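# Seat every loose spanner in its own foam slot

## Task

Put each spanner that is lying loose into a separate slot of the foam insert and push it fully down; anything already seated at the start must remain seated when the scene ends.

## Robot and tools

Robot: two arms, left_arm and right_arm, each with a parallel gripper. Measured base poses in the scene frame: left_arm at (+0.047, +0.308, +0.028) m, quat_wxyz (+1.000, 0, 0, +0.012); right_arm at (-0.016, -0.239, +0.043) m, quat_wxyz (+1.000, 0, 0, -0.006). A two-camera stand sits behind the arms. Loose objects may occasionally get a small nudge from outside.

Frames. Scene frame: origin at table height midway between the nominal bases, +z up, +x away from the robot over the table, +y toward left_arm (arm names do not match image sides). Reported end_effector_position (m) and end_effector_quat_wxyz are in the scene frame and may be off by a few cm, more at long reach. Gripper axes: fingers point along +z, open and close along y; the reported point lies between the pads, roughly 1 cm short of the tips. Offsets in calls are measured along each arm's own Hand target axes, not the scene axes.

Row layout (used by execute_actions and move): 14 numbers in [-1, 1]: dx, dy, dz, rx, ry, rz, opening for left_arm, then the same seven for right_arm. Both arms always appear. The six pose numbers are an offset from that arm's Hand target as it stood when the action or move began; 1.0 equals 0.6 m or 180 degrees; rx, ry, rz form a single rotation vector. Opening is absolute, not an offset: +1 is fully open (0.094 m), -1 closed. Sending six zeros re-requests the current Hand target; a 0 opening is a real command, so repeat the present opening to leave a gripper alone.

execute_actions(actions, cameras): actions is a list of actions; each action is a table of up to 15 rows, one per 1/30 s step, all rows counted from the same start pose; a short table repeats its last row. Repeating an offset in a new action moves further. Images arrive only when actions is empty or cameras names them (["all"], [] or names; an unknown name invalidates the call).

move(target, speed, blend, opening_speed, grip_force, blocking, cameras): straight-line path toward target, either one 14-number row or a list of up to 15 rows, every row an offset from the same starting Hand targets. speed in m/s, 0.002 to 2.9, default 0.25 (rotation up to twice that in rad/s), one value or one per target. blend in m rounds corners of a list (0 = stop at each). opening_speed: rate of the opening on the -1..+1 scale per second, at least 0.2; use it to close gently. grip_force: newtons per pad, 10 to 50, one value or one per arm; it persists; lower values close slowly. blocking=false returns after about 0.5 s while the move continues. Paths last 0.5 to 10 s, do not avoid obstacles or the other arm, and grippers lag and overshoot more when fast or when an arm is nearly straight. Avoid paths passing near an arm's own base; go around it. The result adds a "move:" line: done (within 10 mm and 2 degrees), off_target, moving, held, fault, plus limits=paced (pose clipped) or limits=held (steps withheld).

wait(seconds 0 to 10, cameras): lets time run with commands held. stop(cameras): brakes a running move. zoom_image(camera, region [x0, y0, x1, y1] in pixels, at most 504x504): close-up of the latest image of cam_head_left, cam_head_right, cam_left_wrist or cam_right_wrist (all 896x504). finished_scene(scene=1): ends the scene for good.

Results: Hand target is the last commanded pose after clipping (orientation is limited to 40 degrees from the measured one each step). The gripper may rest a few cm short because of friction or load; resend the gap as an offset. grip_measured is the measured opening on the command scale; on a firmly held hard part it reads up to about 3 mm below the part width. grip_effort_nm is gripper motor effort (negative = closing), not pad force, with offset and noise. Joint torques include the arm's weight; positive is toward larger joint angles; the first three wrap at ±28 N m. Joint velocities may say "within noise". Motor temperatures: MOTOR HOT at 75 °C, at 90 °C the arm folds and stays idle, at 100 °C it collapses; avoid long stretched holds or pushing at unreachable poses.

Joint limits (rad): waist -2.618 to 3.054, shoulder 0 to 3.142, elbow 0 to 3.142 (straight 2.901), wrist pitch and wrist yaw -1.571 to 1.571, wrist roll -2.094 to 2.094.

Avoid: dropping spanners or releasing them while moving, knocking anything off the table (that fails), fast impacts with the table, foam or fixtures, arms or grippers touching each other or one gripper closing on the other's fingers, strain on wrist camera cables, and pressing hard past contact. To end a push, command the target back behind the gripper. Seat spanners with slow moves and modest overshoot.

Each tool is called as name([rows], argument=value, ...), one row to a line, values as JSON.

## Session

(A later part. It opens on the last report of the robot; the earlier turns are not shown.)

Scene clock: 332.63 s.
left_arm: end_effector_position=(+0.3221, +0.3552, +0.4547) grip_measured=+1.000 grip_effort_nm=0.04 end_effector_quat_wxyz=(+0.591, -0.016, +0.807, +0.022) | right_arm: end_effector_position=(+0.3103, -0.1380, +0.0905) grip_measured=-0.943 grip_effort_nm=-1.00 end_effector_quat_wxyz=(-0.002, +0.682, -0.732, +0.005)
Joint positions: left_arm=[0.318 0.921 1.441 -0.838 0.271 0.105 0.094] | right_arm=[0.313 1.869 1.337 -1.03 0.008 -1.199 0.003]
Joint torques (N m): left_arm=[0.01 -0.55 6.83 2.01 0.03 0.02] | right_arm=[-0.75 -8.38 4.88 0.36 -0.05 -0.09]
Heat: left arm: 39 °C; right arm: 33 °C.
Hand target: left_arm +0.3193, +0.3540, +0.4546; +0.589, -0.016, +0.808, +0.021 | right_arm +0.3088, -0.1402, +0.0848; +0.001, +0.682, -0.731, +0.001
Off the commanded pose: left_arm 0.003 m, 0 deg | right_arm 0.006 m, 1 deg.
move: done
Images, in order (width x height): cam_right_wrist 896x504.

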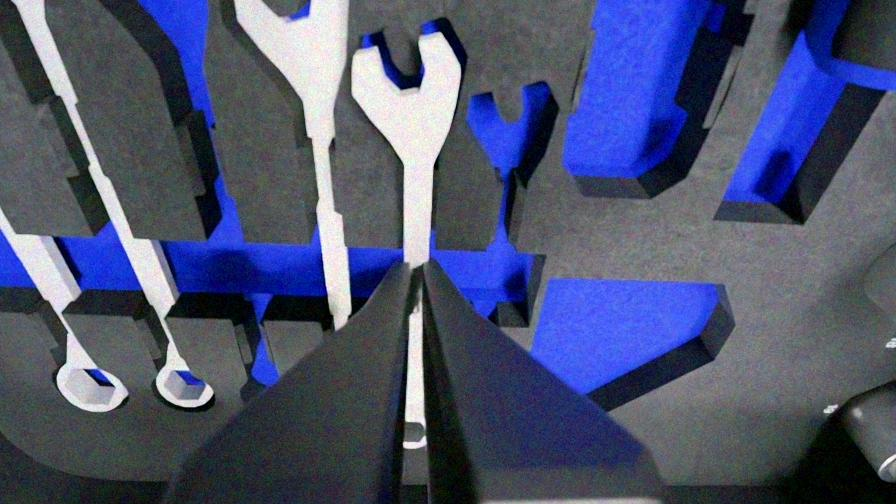

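move([
  [0,0,0,0,0,0,1,0.0018,-0.0007,-0.003,0,0,0,-0.96],
  [0,0,0,0,0,0,1,0.0018,-0.0007,0.01,0,0,0,-0.96],
], speed=0.04, cameras=["cam_right_wrist"])

zoom_image(camera="cam_right_wrist", region=[340, 0, 500, 150])

zoom_image(camera="cam_right_wrist", region=[360, 130, 480, 280])

Scene clock: 334.13 s.
left_arm: end_effector_position=(+0.3221, +0.3552, +0.4547) grip_measured=+1.000 grip_effort_nm=0.04 end_effector_quat_wxyz=(+0.591, -0.016, +0.807, +0.022) | right_arm: end_effector_position=(+0.3107, -0.1390, +0.0864) grip_measured=-0.943 grip_effort_nm=-1.00 end_effector_quat_wxyz=(-0.003, +0.682, -0.731, +0.006)
Joint positions: left_arm=[0.318 0.921 1.441 -0.838 0.271 0.105 0.094] | right_arm=[0.31 1.872 1.324 -1.012 0.008 -1.202 0.003]
Joint torques (N m): left_arm=[0.01 -0.61 6.76 2.04 0.02 0.05] | right_arm=[-0.77 -8.08 4.67 0.4 -0.05 -0.11]
Heat: left arm: 39 °C; right arm: 33 °C.
Hand target: left_arm +0.3193, +0.3540, +0.4546; +0.589, -0.016, +0.808, +0.021 | right_arm +0.3092, -0.1413, +0.0789; +0.001, +0.682, -0.731, +0.001
Off the commanded pose: left_arm 0.003 m, 0 deg | right_arm 0.008 m, 1 deg.
move: done
Images, in order (width x height): cam_right_wrist 896x504.

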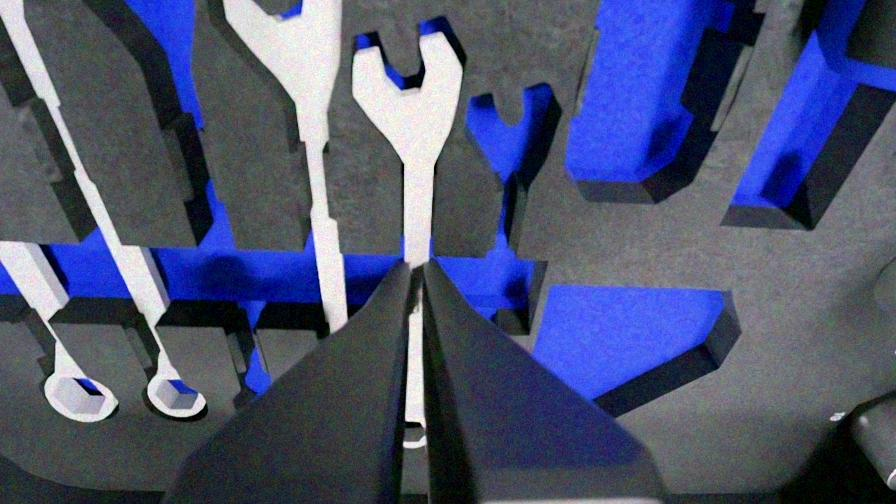

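Scaled by 3.150 from the camera's 896x504 image, which has a finer 1280x720 frame.

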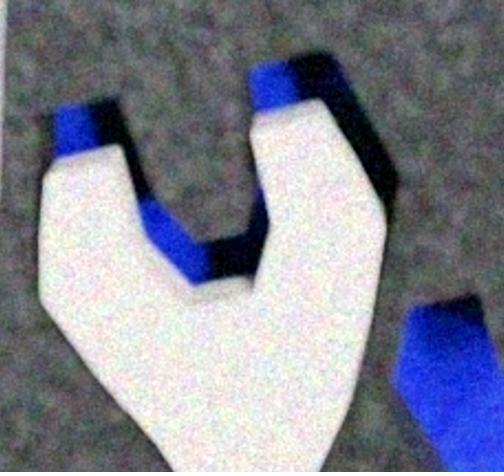

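Scaled by 3.360 from the camera's 896x504 image, which has a finer 1280x720 frame.

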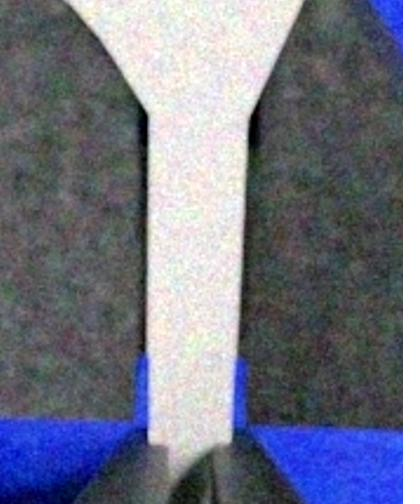

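move(target=[0,0,0,0,0,0,1,0,0,0.022,0,0,0,-0.96], speed=0.06, cameras=["cam_right_wrist"])

zoom_image(camera="cam_right_wrist", region=[330, 0, 490, 270])

Scene clock: 335.00 s.
left_arm: end_effector_position=(+0.3221, +0.3552, +0.4547) grip_measured=+1.000 grip_effort_nm=0.04 end_effector_quat_wxyz=(+0.591, -0.016, +0.807, +0.022) | right_arm: end_effector_position=(+0.3106, -0.1391, +0.0824) grip_measured=-0.943 grip_effort_nm=-1.00 end_effector_quat_wxyz=(-0.005, +0.682, -0.731, +0.007)
Joint positions: left_arm=[0.318 0.921 1.441 -0.838 0.271 0.105 0.094] | right_arm=[0.31 1.872 1.308 -0.991 0.008 -1.202 0.003]
Joint torques (N m): left_arm=[-0.1 -0.55 6.93 2.05 0 0.01] | right_arm=[-0.8 -6.67 3.25 0.74 -0.05 -0.11]
Heat: left arm: 39 °C; right arm: 33 °C.
Hand target: left_arm +0.3193, +0.3540, +0.4546; +0.589, -0.016, +0.808, +0.021 | right_arm +0.3092, -0.1414, +0.0657; +0.001, +0.682, -0.731, +0.001
Off the commanded pose: left_arm 0.003 m, 0 deg | right_arm 0.017 m, 1 deg.
move: off_target (right_arm)
Images, in order (width x height): cam_right_wrist 896x504.

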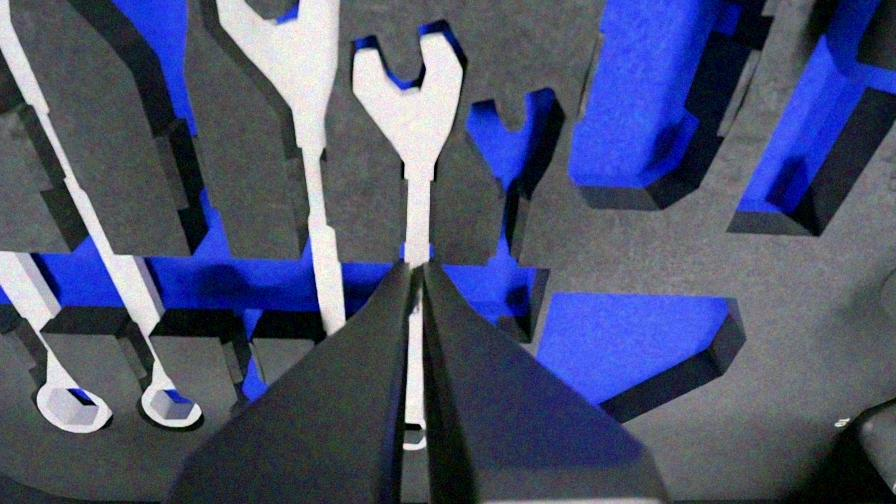

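Scaled by 1.867 from the camera's 896x504 image, which has a finer 1280x720 frame.

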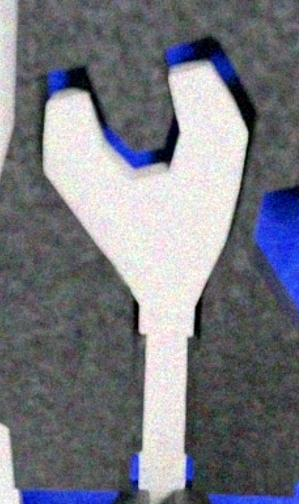

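move(target=[0,0,0,0,0,0,1,0,0,0.018,0,0,0,-0.96], speed=0.06, cameras=["cam_right_wrist"])

zoom_image(camera="cam_right_wrist", region=[330, 0, 490, 270])

Scene clock: 335.87 s.
left_arm: end_effector_position=(+0.3221, +0.3552, +0.4547) grip_measured=+1.000 grip_effort_nm=0.04 end_effector_quat_wxyz=(+0.591, -0.016, +0.807, +0.022) | right_arm: end_effector_position=(+0.3108, -0.1390, +0.0778) grip_measured=-0.943 grip_effort_nm=-1.00 end_effector_quat_wxyz=(-0.009, +0.682, -0.731, +0.009)
Joint positions: left_arm=[0.318 0.921 1.441 -0.838 0.271 0.105 0.094] | right_arm=[0.31 1.872 1.288 -0.964 0.008 -1.202 0.003]
Joint torques (N m): left_arm=[0.01 -0.69 6.87 2.01 0 0] | right_arm=[-0.77 -5.46 2.7 0.89 -0.06 -0.11]
Heat: left arm: 39 °C; right arm: 33 °C.
Hand target: left_arm +0.3193, +0.3540, +0.4546; +0.589, -0.016, +0.808, +0.021 | right_arm +0.3092, -0.1414, +0.0549; +0.001, +0.682, -0.731, +0.001
Off the commanded pose: left_arm 0.003 m, 0 deg | right_arm 0.023 m, 1 deg.
move: off_target (right_arm)
Images, in order (width x height): cam_right_wrist 896x504.

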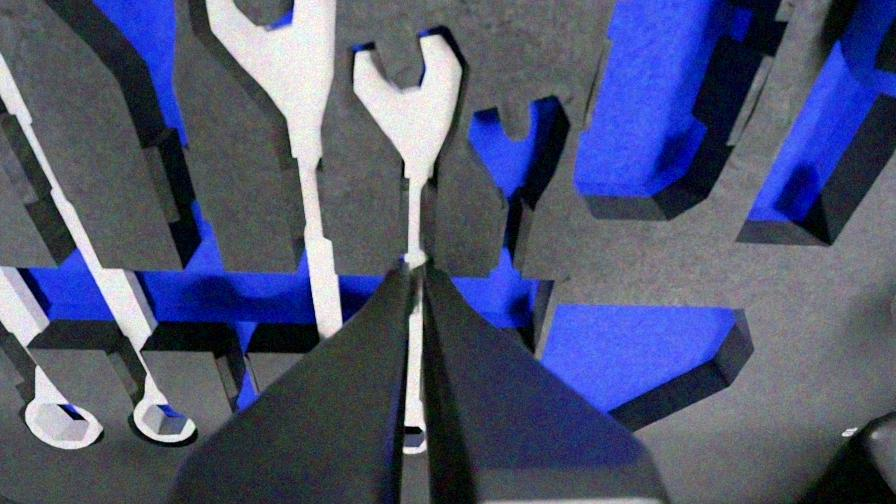

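Scaled by 1.867 from the camera's 896x504 image, which has a finer 1280x720 frame.

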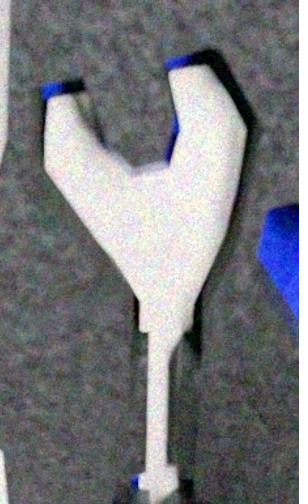

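move([
  [0,0,0,0,0,0,1,0,0,-0.026,0,0,0,-0.96],
  [0,0,0,0,0,0,1,0,0,-0.026,0,0,0,-0.78],
  [0,0,0,0,0,0,1,0,0,-0.07,0,0,0,-0.78],
], speed=[0.06,0.06,0.08], cameras=["cam_right_wrist"])

zoom_image(camera="cam_right_wrist", region=[330, 0, 490, 270])

Scene clock: 338.20 s.
left_arm: end_effector_position=(+0.3221, +0.3552, +0.4547) grip_measured=+1.000 grip_effort_nm=0.04 end_effector_quat_wxyz=(+0.591, -0.016, +0.807, +0.022) | right_arm: end_effector_position=(+0.3071, -0.1421, +0.0826) grip_measured=-0.782 grip_effort_nm=0.13 end_effector_quat_wxyz=(+0.011, +0.681, -0.732, +0.002)
Joint positions: left_arm=[0.318 0.921 1.441 -0.838 0.271 0.105 0.094] | right_arm=[0.307 1.886 1.327 -1.029 0.013 -1.203 0.01]
Joint torques (N m): left_arm=[0.14 -0.5 6.75 2.05 0.01 0] | right_arm=[-0.51 -11.28 8.4 -0.22 -0.1 -0.11]
Heat: left arm: 39 °C; right arm: 33 °C.
Hand target: left_arm +0.3193, +0.3540, +0.4546; +0.589, -0.016, +0.808, +0.021 | right_arm +0.3093, -0.1414, +0.0969; +0.001, +0.682, -0.731, +0.001
Off the commanded pose: left_arm 0.003 m, 0 deg | right_arm 0.014 m, 1 deg.
move: off_target (right_arm)
Images, in order (width x height): cam_right_wrist 896x504.

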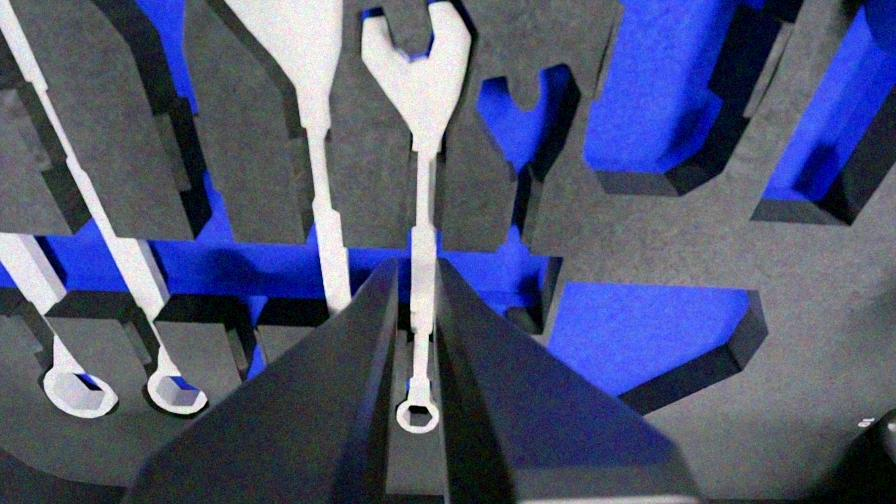

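Scaled by 1.867 from the camera's 896x504 image, which has a finer 1280x720 frame.

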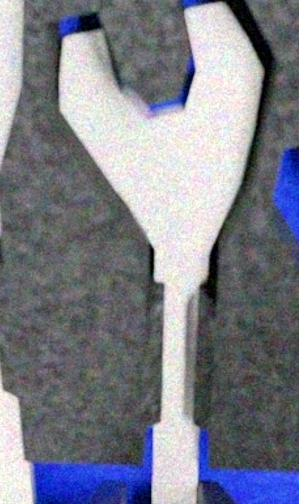

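move(target=[0,0,0,0,0,0,1,0,0,-0.05,0,0,0,-0.78], speed=0.12, cameras=["cam_right_wrist"])

zoom_image(camera="cam_right_wrist", region=[300, 0, 540, 320])

Scene clock: 340.17 s.
left_arm: end_effector_position=(+0.3221, +0.3552, +0.4547) grip_measured=+1.000 grip_effort_nm=0.04 end_effector_quat_wxyz=(+0.591, -0.016, +0.807, +0.022) | right_arm: end_effector_position=(+0.3031, -0.1433, +0.1120) grip_measured=-0.782 grip_effort_nm=0.12 end_effector_quat_wxyz=(+0.021, +0.681, -0.732, -0.003)
Joint positions: left_arm=[0.318 0.921 1.441 -0.838 0.271 0.105 0.094] | right_arm=[0.307 1.864 1.418 -1.166 0.013 -1.203 0.01]
Joint torques (N m): left_arm=[0.16 -0.64 6.76 2.05 0.02 0.03] | right_arm=[-0.51 -11.43 8.55 -0.03 -0.09 -0.09]
Heat: left arm: 39 °C; right arm: 33 °C.
Hand target: left_arm +0.3193, +0.3540, +0.4546; +0.589, -0.016, +0.808, +0.021 | right_arm +0.3093, -0.1413, +0.1269; +0.001, +0.682, -0.731, +0.001
Off the commanded pose: left_arm 0.003 m, 0 deg | right_arm 0.016 m, 2 deg.
move: off_target (right_arm)
Images, in order (width x height): cam_right_wrist 896x504.

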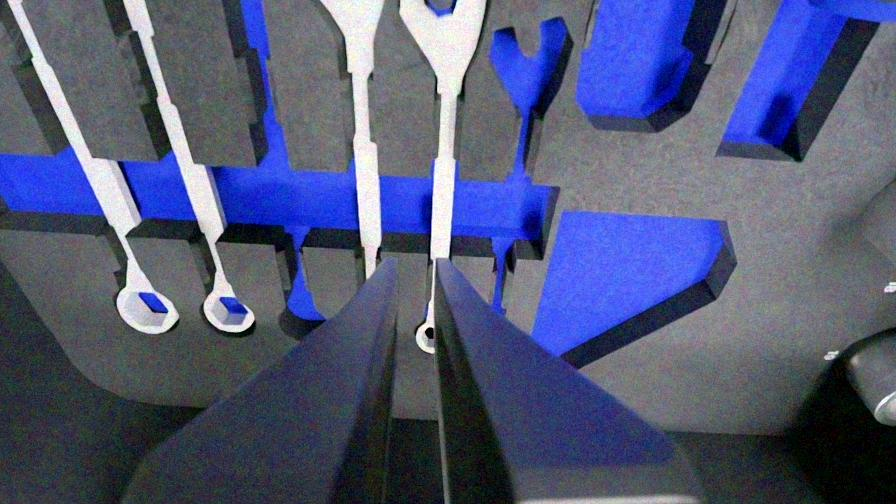

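Scaled by 1.575 from the camera's 896x504 image, which has a finer 1280x720 frame.

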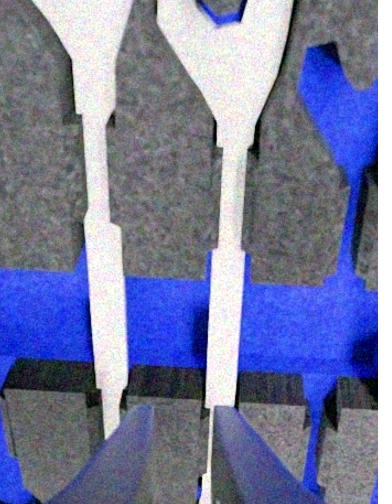

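move(target=[0,0,0,0,0,0,1,-0.003,-0.001,0.067,0,0,0,-0.98], speed=0.1, cameras=["cam_right_wrist"])

zoom_image(camera="cam_right_wrist", region=[340, 150, 500, 350])

Scene clock: 341.47 s.
left_arm: end_effector_position=(+0.3221, +0.3552, +0.4547) grip_measured=+1.000 grip_effort_nm=0.04 end_effector_quat_wxyz=(+0.591, -0.016, +0.807, +0.022) | right_arm: end_effector_position=(+0.3119, -0.1406, +0.0919) grip_measured=-0.976 grip_effort_nm=-0.16 end_effector_quat_wxyz=(+0.000, +0.681, -0.732, +0.007)
Joint positions: left_arm=[0.318 0.921 1.441 -0.838 0.271 0.105 0.094] | right_arm=[0.307 1.872 1.347 -1.038 0.013 -1.203 0.001]
Joint torques (N m): left_arm=[-0.17 -0.51 6.71 2.04 0 0.01] | right_arm=[-0.13 -8.46 5.04 0.32 -0.1 -0.05]
Heat: left arm: 39 °C; right arm: 33 °C.
Hand target: left_arm +0.3193, +0.3540, +0.4546; +0.589, -0.016, +0.808, +0.021 | right_arm +0.3100, -0.1397, +0.0867; +0.001, +0.682, -0.732, +0.001
Off the commanded pose: left_arm 0.003 m, 0 deg | right_arm 0.006 m, 1 deg.
move: done
Images, in order (width x height): cam_right_wrist 896x504.

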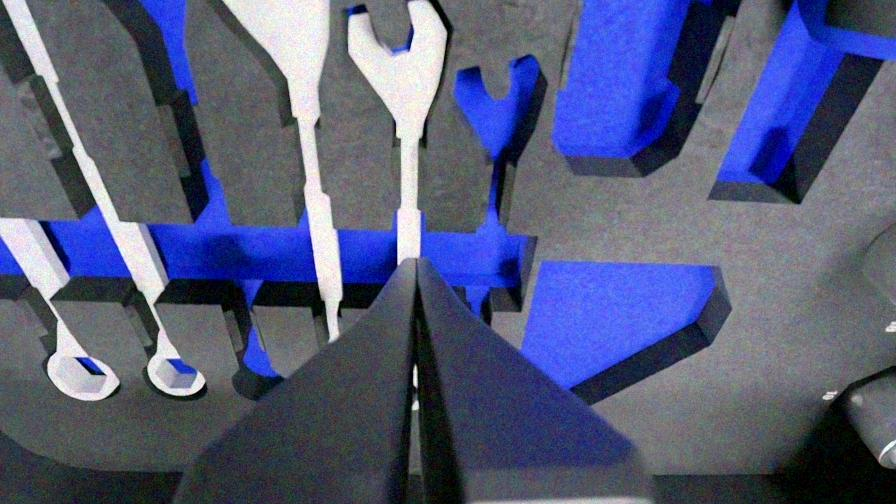

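Scaled by 2.520 from the camera's 896x504 image, which has a finer 1280x720 frame.

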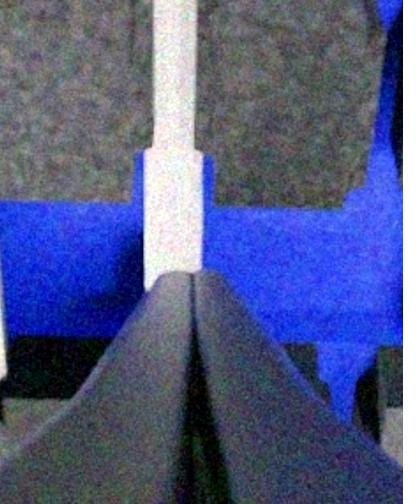

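move(target=[0,0,0,0,0,0,1,0,0.0015,0.042,0,0,0,-0.98], speed=0.06, cameras=["cam_right_wrist"])

zoom_image(camera="cam_right_wrist", region=[320, 0, 560, 300])

Scene clock: 342.37 s.
left_arm: end_effector_position=(+0.3221, +0.3552, +0.4547) grip_measured=+1.000 grip_effort_nm=0.04 end_effector_quat_wxyz=(+0.591, -0.016, +0.807, +0.022) | right_arm: end_effector_position=(+0.3107, -0.1410, +0.0809) grip_measured=-0.976 grip_effort_nm=-0.16 end_effector_quat_wxyz=(-0.002, +0.681, -0.732, +0.008)
Joint positions: left_arm=[0.318 0.921 1.441 -0.838 0.271 0.105 0.094] | right_arm=[0.307 1.877 1.308 -0.991 0.013 -1.203 0.001]
Joint torques (N m): left_arm=[-0.12 -0.53 6.82 2.02 0.02 -0.02] | right_arm=[-0.06 -6.65 2.54 0.9 -0.1 -0.03]
Heat: left arm: 39 °C; right arm: 33 °C.
Hand target: left_arm +0.3193, +0.3540, +0.4546; +0.589, -0.016, +0.808, +0.021 | right_arm +0.3090, -0.1397, +0.0614; +0.001, +0.682, -0.732, +0.001
Off the commanded pose: left_arm 0.003 m, 0 deg | right_arm 0.019 m, 1 deg.
move: off_target (right_arm)
Images, in order (width x height): cam_right_wrist 896x504.

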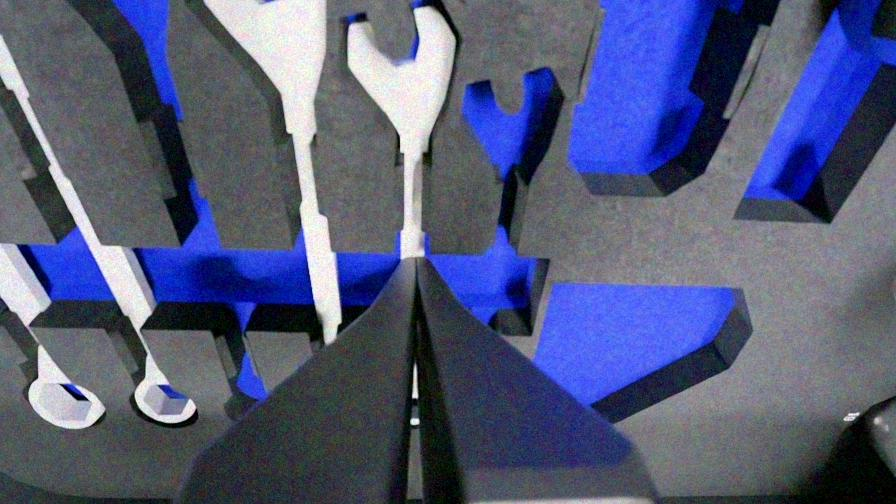

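Scaled by 1.680 from the camera's 896x504 image, which has a finer 1280x720 frame.

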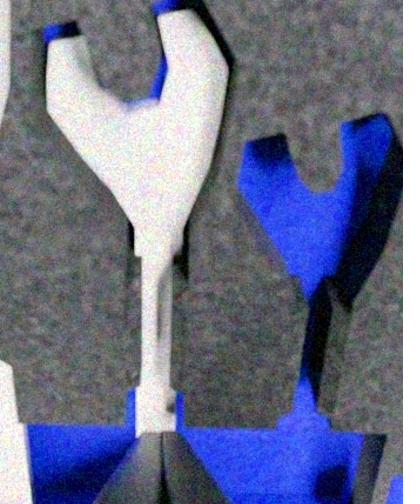

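move(target=[0,0,0,0,0,0,1,0,0.0,0.02,0,0,0,-0.98], speed=0.06, cameras=["cam_right_wrist"])

zoom_image(camera="cam_right_wrist", region=[320, 0, 480, 160])

Scene clock: 343.27 s.
left_arm: end_effector_position=(+0.3221, +0.3552, +0.4547) grip_measured=+1.000 grip_effort_nm=0.04 end_effector_quat_wxyz=(+0.591, -0.016, +0.807, +0.022) | right_arm: end_effector_position=(+0.3105, -0.1410, +0.0799) grip_measured=-0.976 grip_effort_nm=-0.16 end_effector_quat_wxyz=(-0.006, +0.681, -0.732, +0.010)
Joint positions: left_arm=[0.318 0.921 1.441 -0.838 0.271 0.105 0.094] | right_arm=[0.307 1.868 1.292 -0.974 0.013 -1.203 0.001]
Joint torques (N m): left_arm=[0.01 -0.53 6.86 2.06 0 0.04] | right_arm=[-0.06 -4.55 1.43 1.23 -0.1 -0.05]
Heat: left arm: 39 °C; right arm: 33 °C.
Hand target: left_arm +0.3193, +0.3540, +0.4546; +0.589, -0.016, +0.808, +0.021 | right_arm +0.3090, -0.1397, +0.0494; +0.001, +0.682, -0.732, +0.001
Off the commanded pose: left_arm 0.003 m, 0 deg | right_arm 0.030 m, 1 deg.
move: off_target (right_arm)
Images, in order (width x height): cam_right_wrist 896x504.

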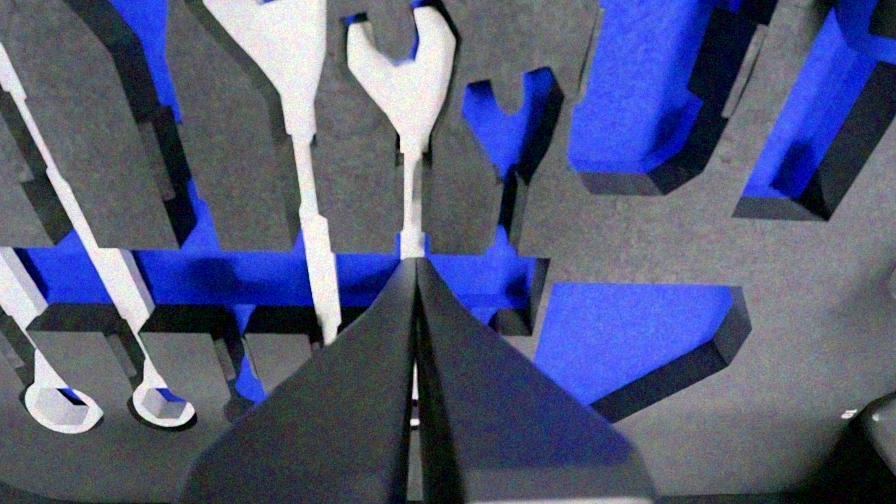

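Scaled by 3.150 from the camera's 896x504 image, which has a finer 1280x720 frame.

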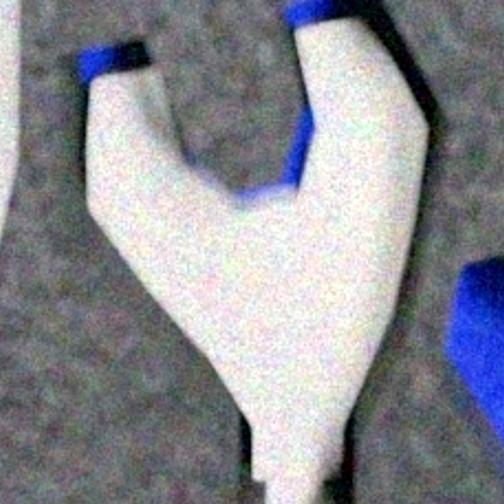

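move([
  [0,0,0,0,0,0,1,0,0,-0.1,0,0,0,-0.98],
  [0,0,0,0,0,0,1,-0.0763,0.104,-0.25,0,0,0.477,-0.98],
], speed=[0.15,0.4], blend=[0.02,0], cameras=["cam_right_wrist"])

zoom_image(camera="cam_right_wrist", region=[300, 0, 700, 300])

Scene clock: 346.87 s.
left_arm: end_effector_position=(+0.3221, +0.3552, +0.4547) grip_measured=+1.000 grip_effort_nm=0.04 end_effector_quat_wxyz=(+0.591, -0.016, +0.807, +0.022) | right_arm: end_effector_position=(+0.2464, -0.0927, +0.1845) grip_measured=-0.976 grip_effort_nm=-0.16 end_effector_quat_wxyz=(-0.022, -0.001, +1.000, -0.010)
Joint positions: left_arm=[0.318 0.921 1.441 -0.838 0.271 0.105 0.094] | right_arm=[0.515 1.725 1.535 -1.429 -0.003 0.502 0.001]
Joint torques (N m): left_arm=[0.03 -0.47 6.82 2 0.04 0.01] | right_arm=[0.68 -9.99 9.07 -0.02 0.05 0.05]
Heat: left arm: 39 °C; right arm: 33 °C.
Hand target: left_arm +0.3193, +0.3540, +0.4546; +0.589, -0.016, +0.808, +0.021 | right_arm +0.2501, -0.0891, +0.1993; +0.000, -0.001, +1.000, -0.001
Off the commanded pose: left_arm 0.003 m, 0 deg | right_arm 0.016 m, 3 deg.
move: off_target (right_arm)
Images, in order (width x height): cam_right_wrist 896x504.

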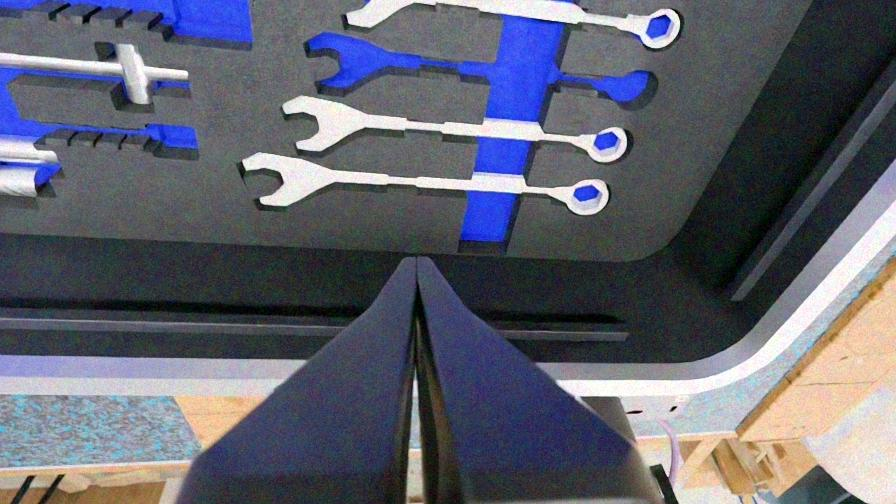

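Scaled by 1.260 from the camera's 896x504 image, which has a finer 1280x720 frame.

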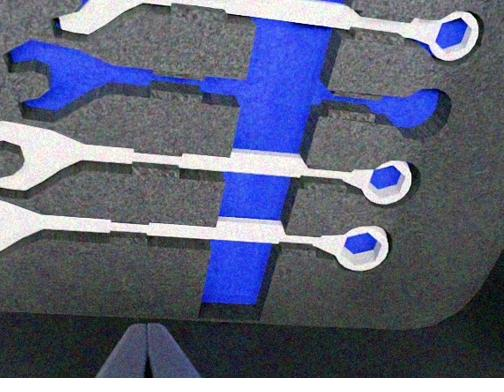

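move(target=[0,0,0,0,0,0,1,-0.1,0.06,0.03,0,0,0,-0.98], speed=0.25, cameras=["cam_right_wrist"])

zoom_image(camera="cam_right_wrist", region=[500, 0, 896, 300])

zoom_image(camera="cam_right_wrist", region=[0, 0, 400, 300])

Scene clock: 348.07 s.
left_arm: end_effector_position=(+0.3221, +0.3552, +0.4547) grip_measured=+1.000 grip_effort_nm=0.04 end_effector_quat_wxyz=(+0.591, -0.016, +0.807, +0.022) | right_arm: end_effector_position=(+0.3067, -0.0578, +0.1738) grip_measured=-0.976 grip_effort_nm=-0.16 end_effector_quat_wxyz=(-0.011, +0.000, +1.000, -0.004)
Joint positions: left_arm=[0.318 0.921 1.441 -0.838 0.271 0.105 0.094] | right_arm=[0.519 1.977 1.818 -1.435 -0.003 0.508 0.001]
Joint torques (N m): left_arm=[0.01 -0.58 6.98 2.04 0.03 0.01] | right_arm=[0.9 -10.13 9.01 0.05 0.03 0.07]
Heat: left arm: 39 °C; right arm: 33 °C.
Hand target: left_arm +0.3193, +0.3540, +0.4546; +0.589, -0.016, +0.808, +0.021 | right_arm +0.3100, -0.0530, +0.1812; +0.000, -0.001, +1.000, -0.001
Off the commanded pose: left_arm 0.003 m, 0 deg | right_arm 0.009 m, 1 deg.
move: done
Images, in order (width x height): cam_right_wrist 896x504.

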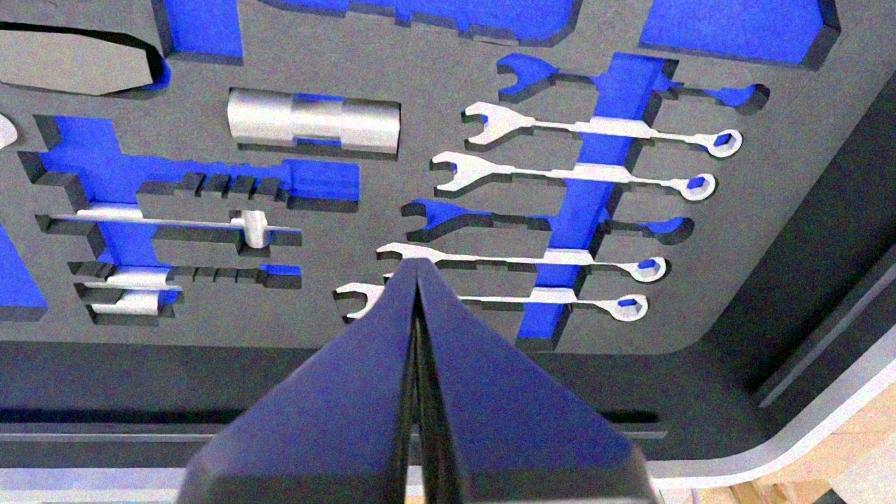

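Scaled by 1.273 from the camera's 896x504 image, which has a finer 1280x720 frame.

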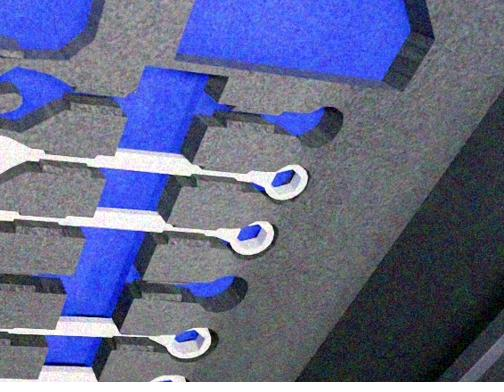

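Scaled by 1.260 from the camera's 896x504 image, which has a finer 1280x720 frame.

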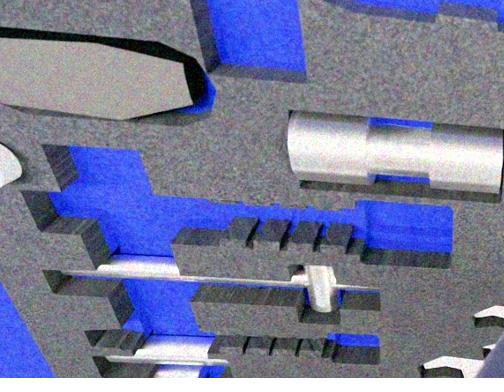

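zoom_image(camera="cam_right_wrist", region=[620, 100, 780, 240])

zoom_image(camera="cam_right_wrist", region=[380, 60, 540, 240])

zoom_image(camera="cam_right_wrist", region=[560, 200, 720, 340])

Scaled by 3.150 from the camera's 896x504 image, which has a finer 1280x720 frame.

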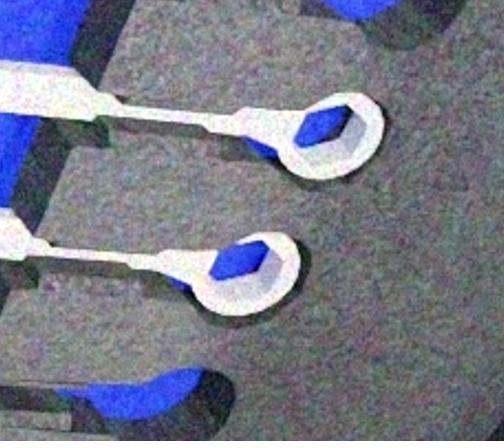

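Scaled by 2.800 from the camera's 896x504 image, which has a finer 1280x720 frame.

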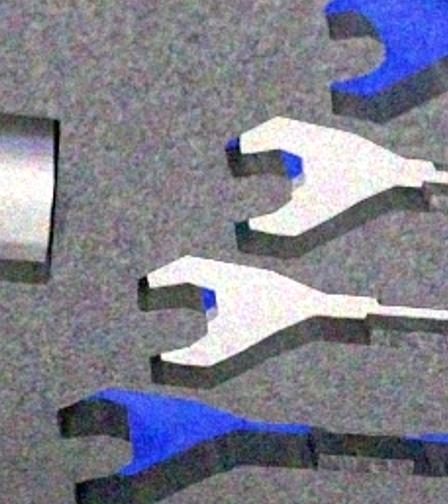

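Scaled by 3.150 from the camera's 896x504 image, which has a finer 1280x720 frame.

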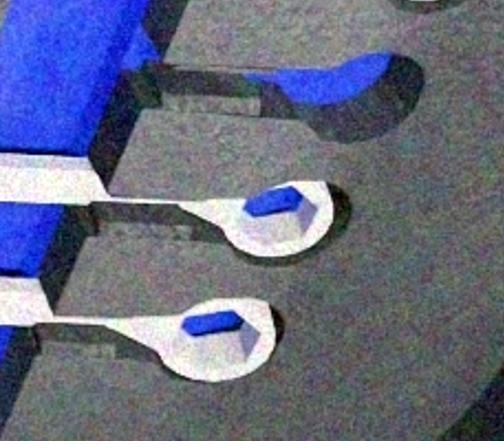

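move(target=[0,0,0,0,0,0,1,0.1417,-0.22,0.085,0,0,0,-0.98], speed=0.3, cameras=["cam_right_wrist"])

zoom_image(camera="cam_right_wrist", region=[360, 0, 600, 240])

Scene clock: 351.37 s.
left_arm: end_effector_position=(+0.3221, +0.3552, +0.4547) grip_measured=+1.000 grip_effort_nm=0.04 end_effector_quat_wxyz=(+0.591, -0.016, +0.807, +0.022) | right_arm: end_effector_position=(+0.2248, -0.1842, +0.1292) grip_measured=-0.976 grip_effort_nm=-0.16 end_effector_quat_wxyz=(-0.011, -0.002, +1.000, -0.006)
Joint positions: left_arm=[0.318 0.921 1.441 -0.838 0.271 0.105 0.094] | right_arm=[0.236 1.512 1.092 -1.175 0.006 0.221 0.001]
Joint torques (N m): left_arm=[0.08 -0.57 6.93 2.01 0.06 0.04] | right_arm=[-0.7 -7.71 4.83 0.31 -0.04 -0.05]
Heat: left arm: 39 °C; right arm: 33 °C.
Hand target: left_arm +0.3193, +0.3540, +0.4546; +0.589, -0.016, +0.808, +0.021 | right_arm +0.2252, -0.1854, +0.1307; +0.000, -0.001, +1.000, -0.001
Off the commanded pose: left_arm 0.003 m, 0 deg | right_arm 0.002 m, 1 deg.
move: done
Images, in order (width x height): cam_right_wrist 896x504.

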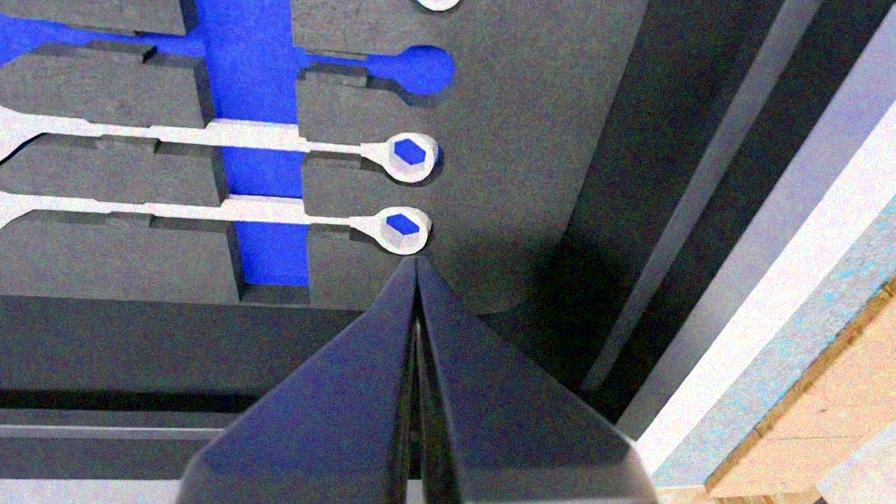

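Scaled by 2.100 from the camera's 896x504 image, which has a finer 1280x720 frame.

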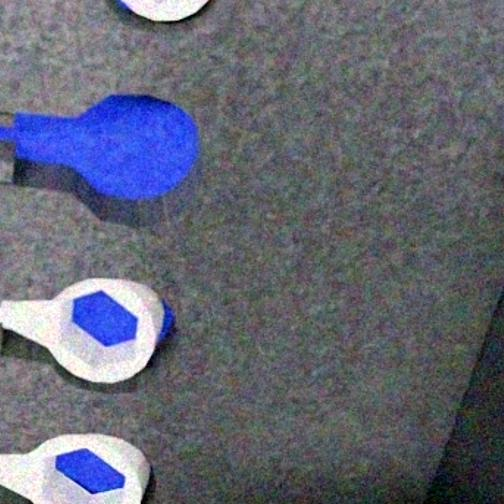

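move(target=[0,0,0,0,0,0,1,-0.117,0.01,0,0,0,0,-0.98], speed=0.3, cameras=["cam_right_wrist"])

zoom_image(camera="cam_right_wrist", region=[360, 80, 520, 240])

Scene clock: 352.40 s.
left_arm: end_effector_position=(+0.3221, +0.3552, +0.4547) grip_measured=+1.000 grip_effort_nm=0.04 end_effector_quat_wxyz=(+0.591, -0.016, +0.807, +0.022) | right_arm: end_effector_position=(+0.2879, -0.1789, +0.1248) grip_measured=-0.976 grip_effort_nm=-0.16 end_effector_quat_wxyz=(-0.008, -0.002, +1.000, -0.005)
Joint positions: left_arm=[0.318 0.921 1.441 -0.838 0.271 0.105 0.094] | right_arm=[0.207 1.747 1.324 -1.166 0.006 0.192 0.001]
Joint torques (N m): left_arm=[0.06 -0.5 6.79 2.08 0.04 0] | right_arm=[-0.72 -7.49 8.91 0.07 -0.04 -0.07]
Heat: left arm: 39 °C; right arm: 33 °C.
Hand target: left_arm +0.3193, +0.3540, +0.4546; +0.589, -0.016, +0.808, +0.021 | right_arm +0.2954, -0.1793, +0.1306; +0.000, -0.001, +1.000, -0.001
Off the commanded pose: left_arm 0.003 m, 0 deg | right_arm 0.009 m, 1 deg.
move: done
Images, in order (width x height): cam_right_wrist 896x504.

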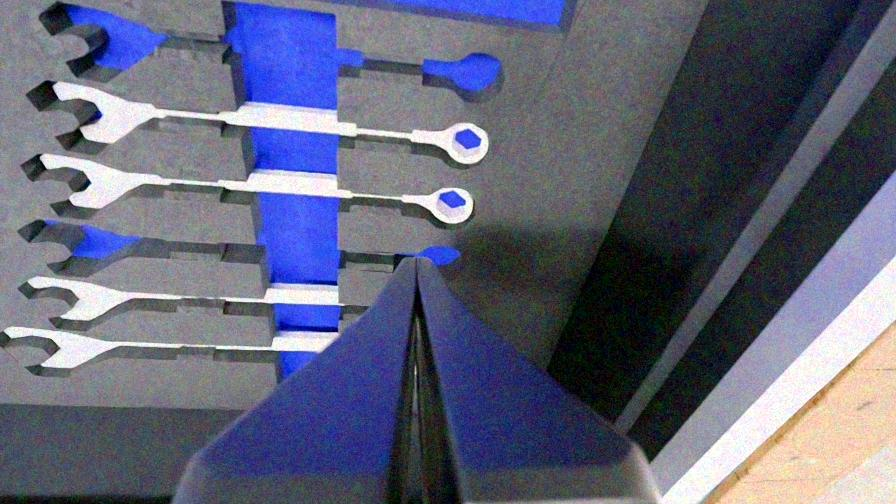

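Scaled by 3.150 from the camera's 896x504 image, which has a finer 1280x720 frame.

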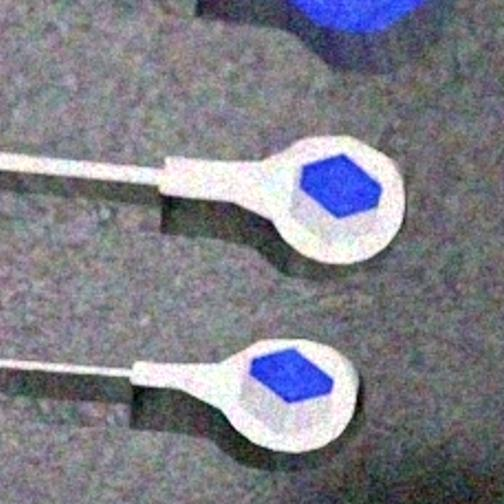

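move(target=[0,0,0,0,0,0,1,-0.0168,-0.022,0.066,0,0,0,-0.98], speed=0.12, cameras=["cam_right_wrist"])

zoom_image(camera="cam_right_wrist", region=[340, 180, 500, 340])

Scene clock: 354.13 s.
left_arm: end_effector_position=(+0.3221, +0.3552, +0.4547) grip_measured=+1.000 grip_effort_nm=0.04 end_effector_quat_wxyz=(+0.591, -0.016, +0.807, +0.022) | right_arm: end_effector_position=(+0.3045, -0.1911, +0.0944) grip_measured=-0.976 grip_effort_nm=-0.16 end_effector_quat_wxyz=(-0.001, -0.002, +1.000, -0.003)
Joint positions: left_arm=[0.318 0.921 1.441 -0.838 0.271 0.105 0.094] | right_arm=[0.16 1.813 1.281 -1.043 0.005 0.146 0.001]
Joint torques (N m): left_arm=[0.01 -0.49 6.71 2.03 0 0.03] | right_arm=[-0.61 -8.18 5.16 0.38 -0.03 -0.06]
Heat: left arm: 39 °C; right arm: 33 °C.
Hand target: left_arm +0.3193, +0.3540, +0.4546; +0.589, -0.016, +0.808, +0.021 | right_arm +0.3055, -0.1925, +0.0909; +0.000, -0.001, +1.000, -0.001
Off the commanded pose: left_arm 0.003 m, 0 deg | right_arm 0.004 m, 0 deg.
move: done
Images, in order (width x height): cam_right_wrist 896x504.

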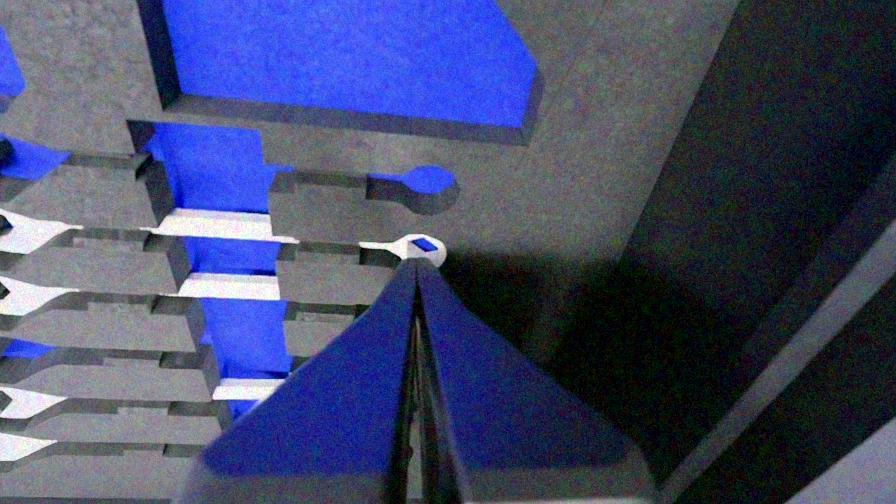

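Scaled by 3.150 from the camera's 896x504 image, which has a finer 1280x720 frame.

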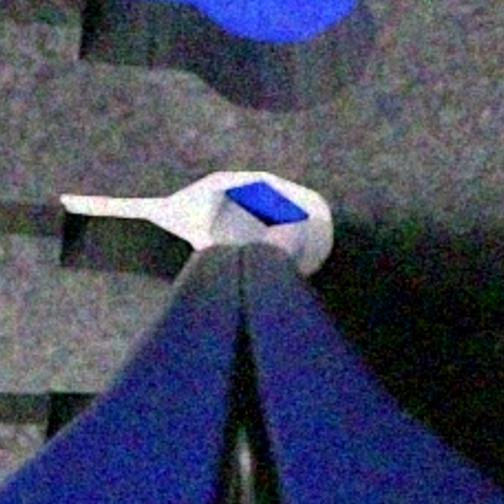

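move([
  [0,0,0,0,0,0,1,-0.0008,0.0058,-0.06,0,0,-0.24,-0.98],
  [0,0,0,0,0,0,1,-0.0008,0.0058,-0.001,0,0,-0.477,-0.98],
], speed=0.3, blend=[0.02,0], cameras=["cam_right_wrist"])

zoom_image(camera="cam_right_wrist", region=[340, 160, 500, 320])

Scene clock: 358.87 s.
left_arm: end_effector_position=(+0.3221, +0.3552, +0.4547) grip_measured=+1.000 grip_effort_nm=0.04 end_effector_quat_wxyz=(+0.591, -0.016, +0.807, +0.022) | right_arm: end_effector_position=(+0.3088, -0.1909, +0.0969) grip_measured=-0.976 grip_effort_nm=-0.16 end_effector_quat_wxyz=(-0.002, +0.677, -0.736, +0.006)
Joint positions: left_arm=[0.318 0.921 1.441 -0.838 0.271 0.105 0.094] | right_arm=[0.16 1.813 1.291 -1.039 0.008 -1.339 0.001]
Joint torques (N m): left_arm=[0.05 -0.43 6.8 2 0 0.01] | right_arm=[0.36 -7.99 4.86 0.32 -0.05 -0.08]
Heat: left arm: 39 °C; right arm: 33 °C.
Hand target: left_arm +0.3193, +0.3540, +0.4546; +0.589, -0.016, +0.808, +0.021 | right_arm +0.3059, -0.1891, +0.0915; +0.001, +0.682, -0.731, +0.001
Off the commanded pose: left_arm 0.003 m, 0 deg | right_arm 0.006 m, 1 deg.
move: done
Images, in order (width x height): cam_right_wrist 896x504.

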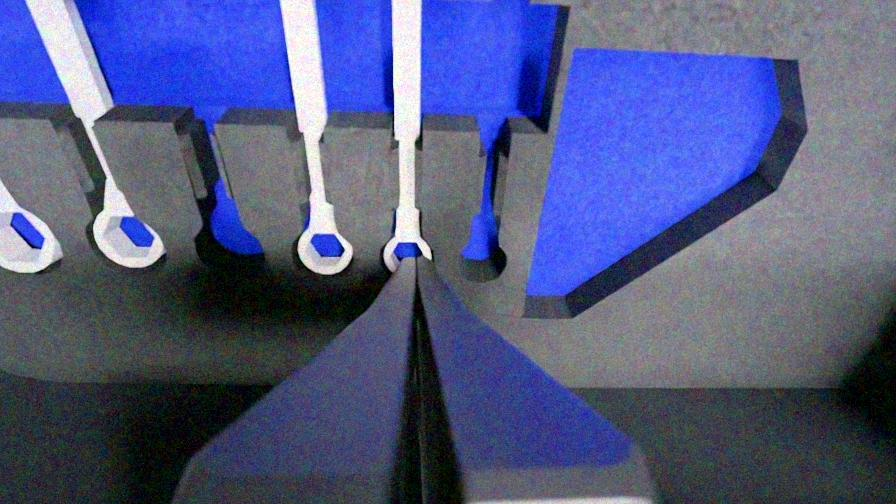

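Scaled by 3.150 from the camera's 896x504 image, which has a finer 1280x720 frame.

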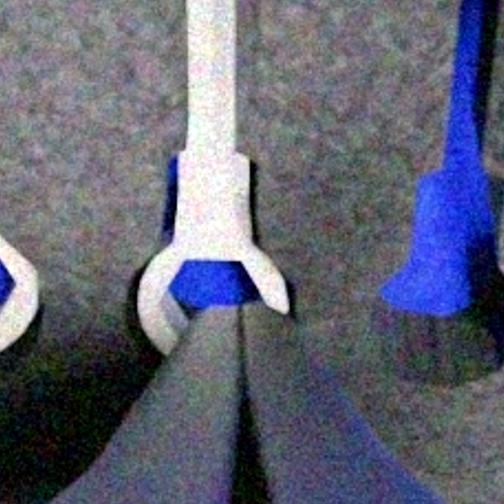

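move(target=[0,0,0,0,0,0,1,0.0,0.004,0.027,0,0,0,-0.98], speed=0.05, cameras=["cam_right_wrist"])

zoom_image(camera="cam_right_wrist", region=[340, 160, 500, 320])

Scene clock: 359.73 s.
left_arm: end_effector_position=(+0.3221, +0.3552, +0.4547) grip_measured=+1.000 grip_effort_nm=0.04 end_effector_quat_wxyz=(+0.591, -0.016, +0.807, +0.022) | right_arm: end_effector_position=(+0.3052, -0.1914, +0.0857) grip_measured=-0.976 grip_effort_nm=-0.16 end_effector_quat_wxyz=(+0.000, +0.677, -0.736, +0.005)
Joint positions: left_arm=[0.318 0.921 1.441 -0.838 0.271 0.105 0.094] | right_arm=[0.16 1.816 1.248 -0.997 0.008 -1.34 0.001]
Joint torques (N m): left_arm=[-0.06 -0.64 6.78 2.04 0 0.04] | right_arm=[0.51 -7.19 3.84 0.58 -0.05 -0.09]
Heat: left arm: 39 °C; right arm: 33 °C.
Hand target: left_arm +0.3193, +0.3540, +0.4546; +0.589, -0.016, +0.808, +0.021 | right_arm +0.3035, -0.1889, +0.0753; +0.001, +0.682, -0.731, +0.001
Off the commanded pose: left_arm 0.003 m, 0 deg | right_arm 0.011 m, 1 deg.
move: off_target (right_arm)
Images, in order (width x height): cam_right_wrist 896x504.

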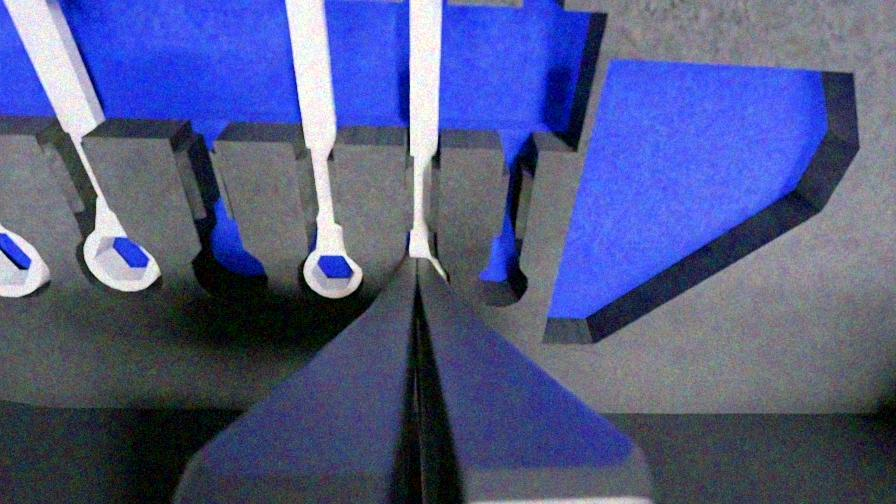

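Scaled by 3.150 from the camera's 896x504 image, which has a finer 1280x720 frame.

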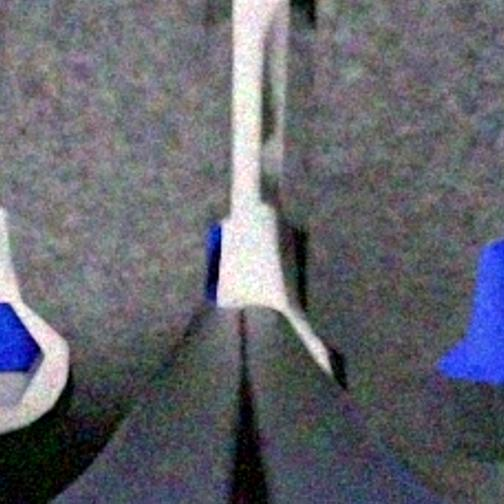

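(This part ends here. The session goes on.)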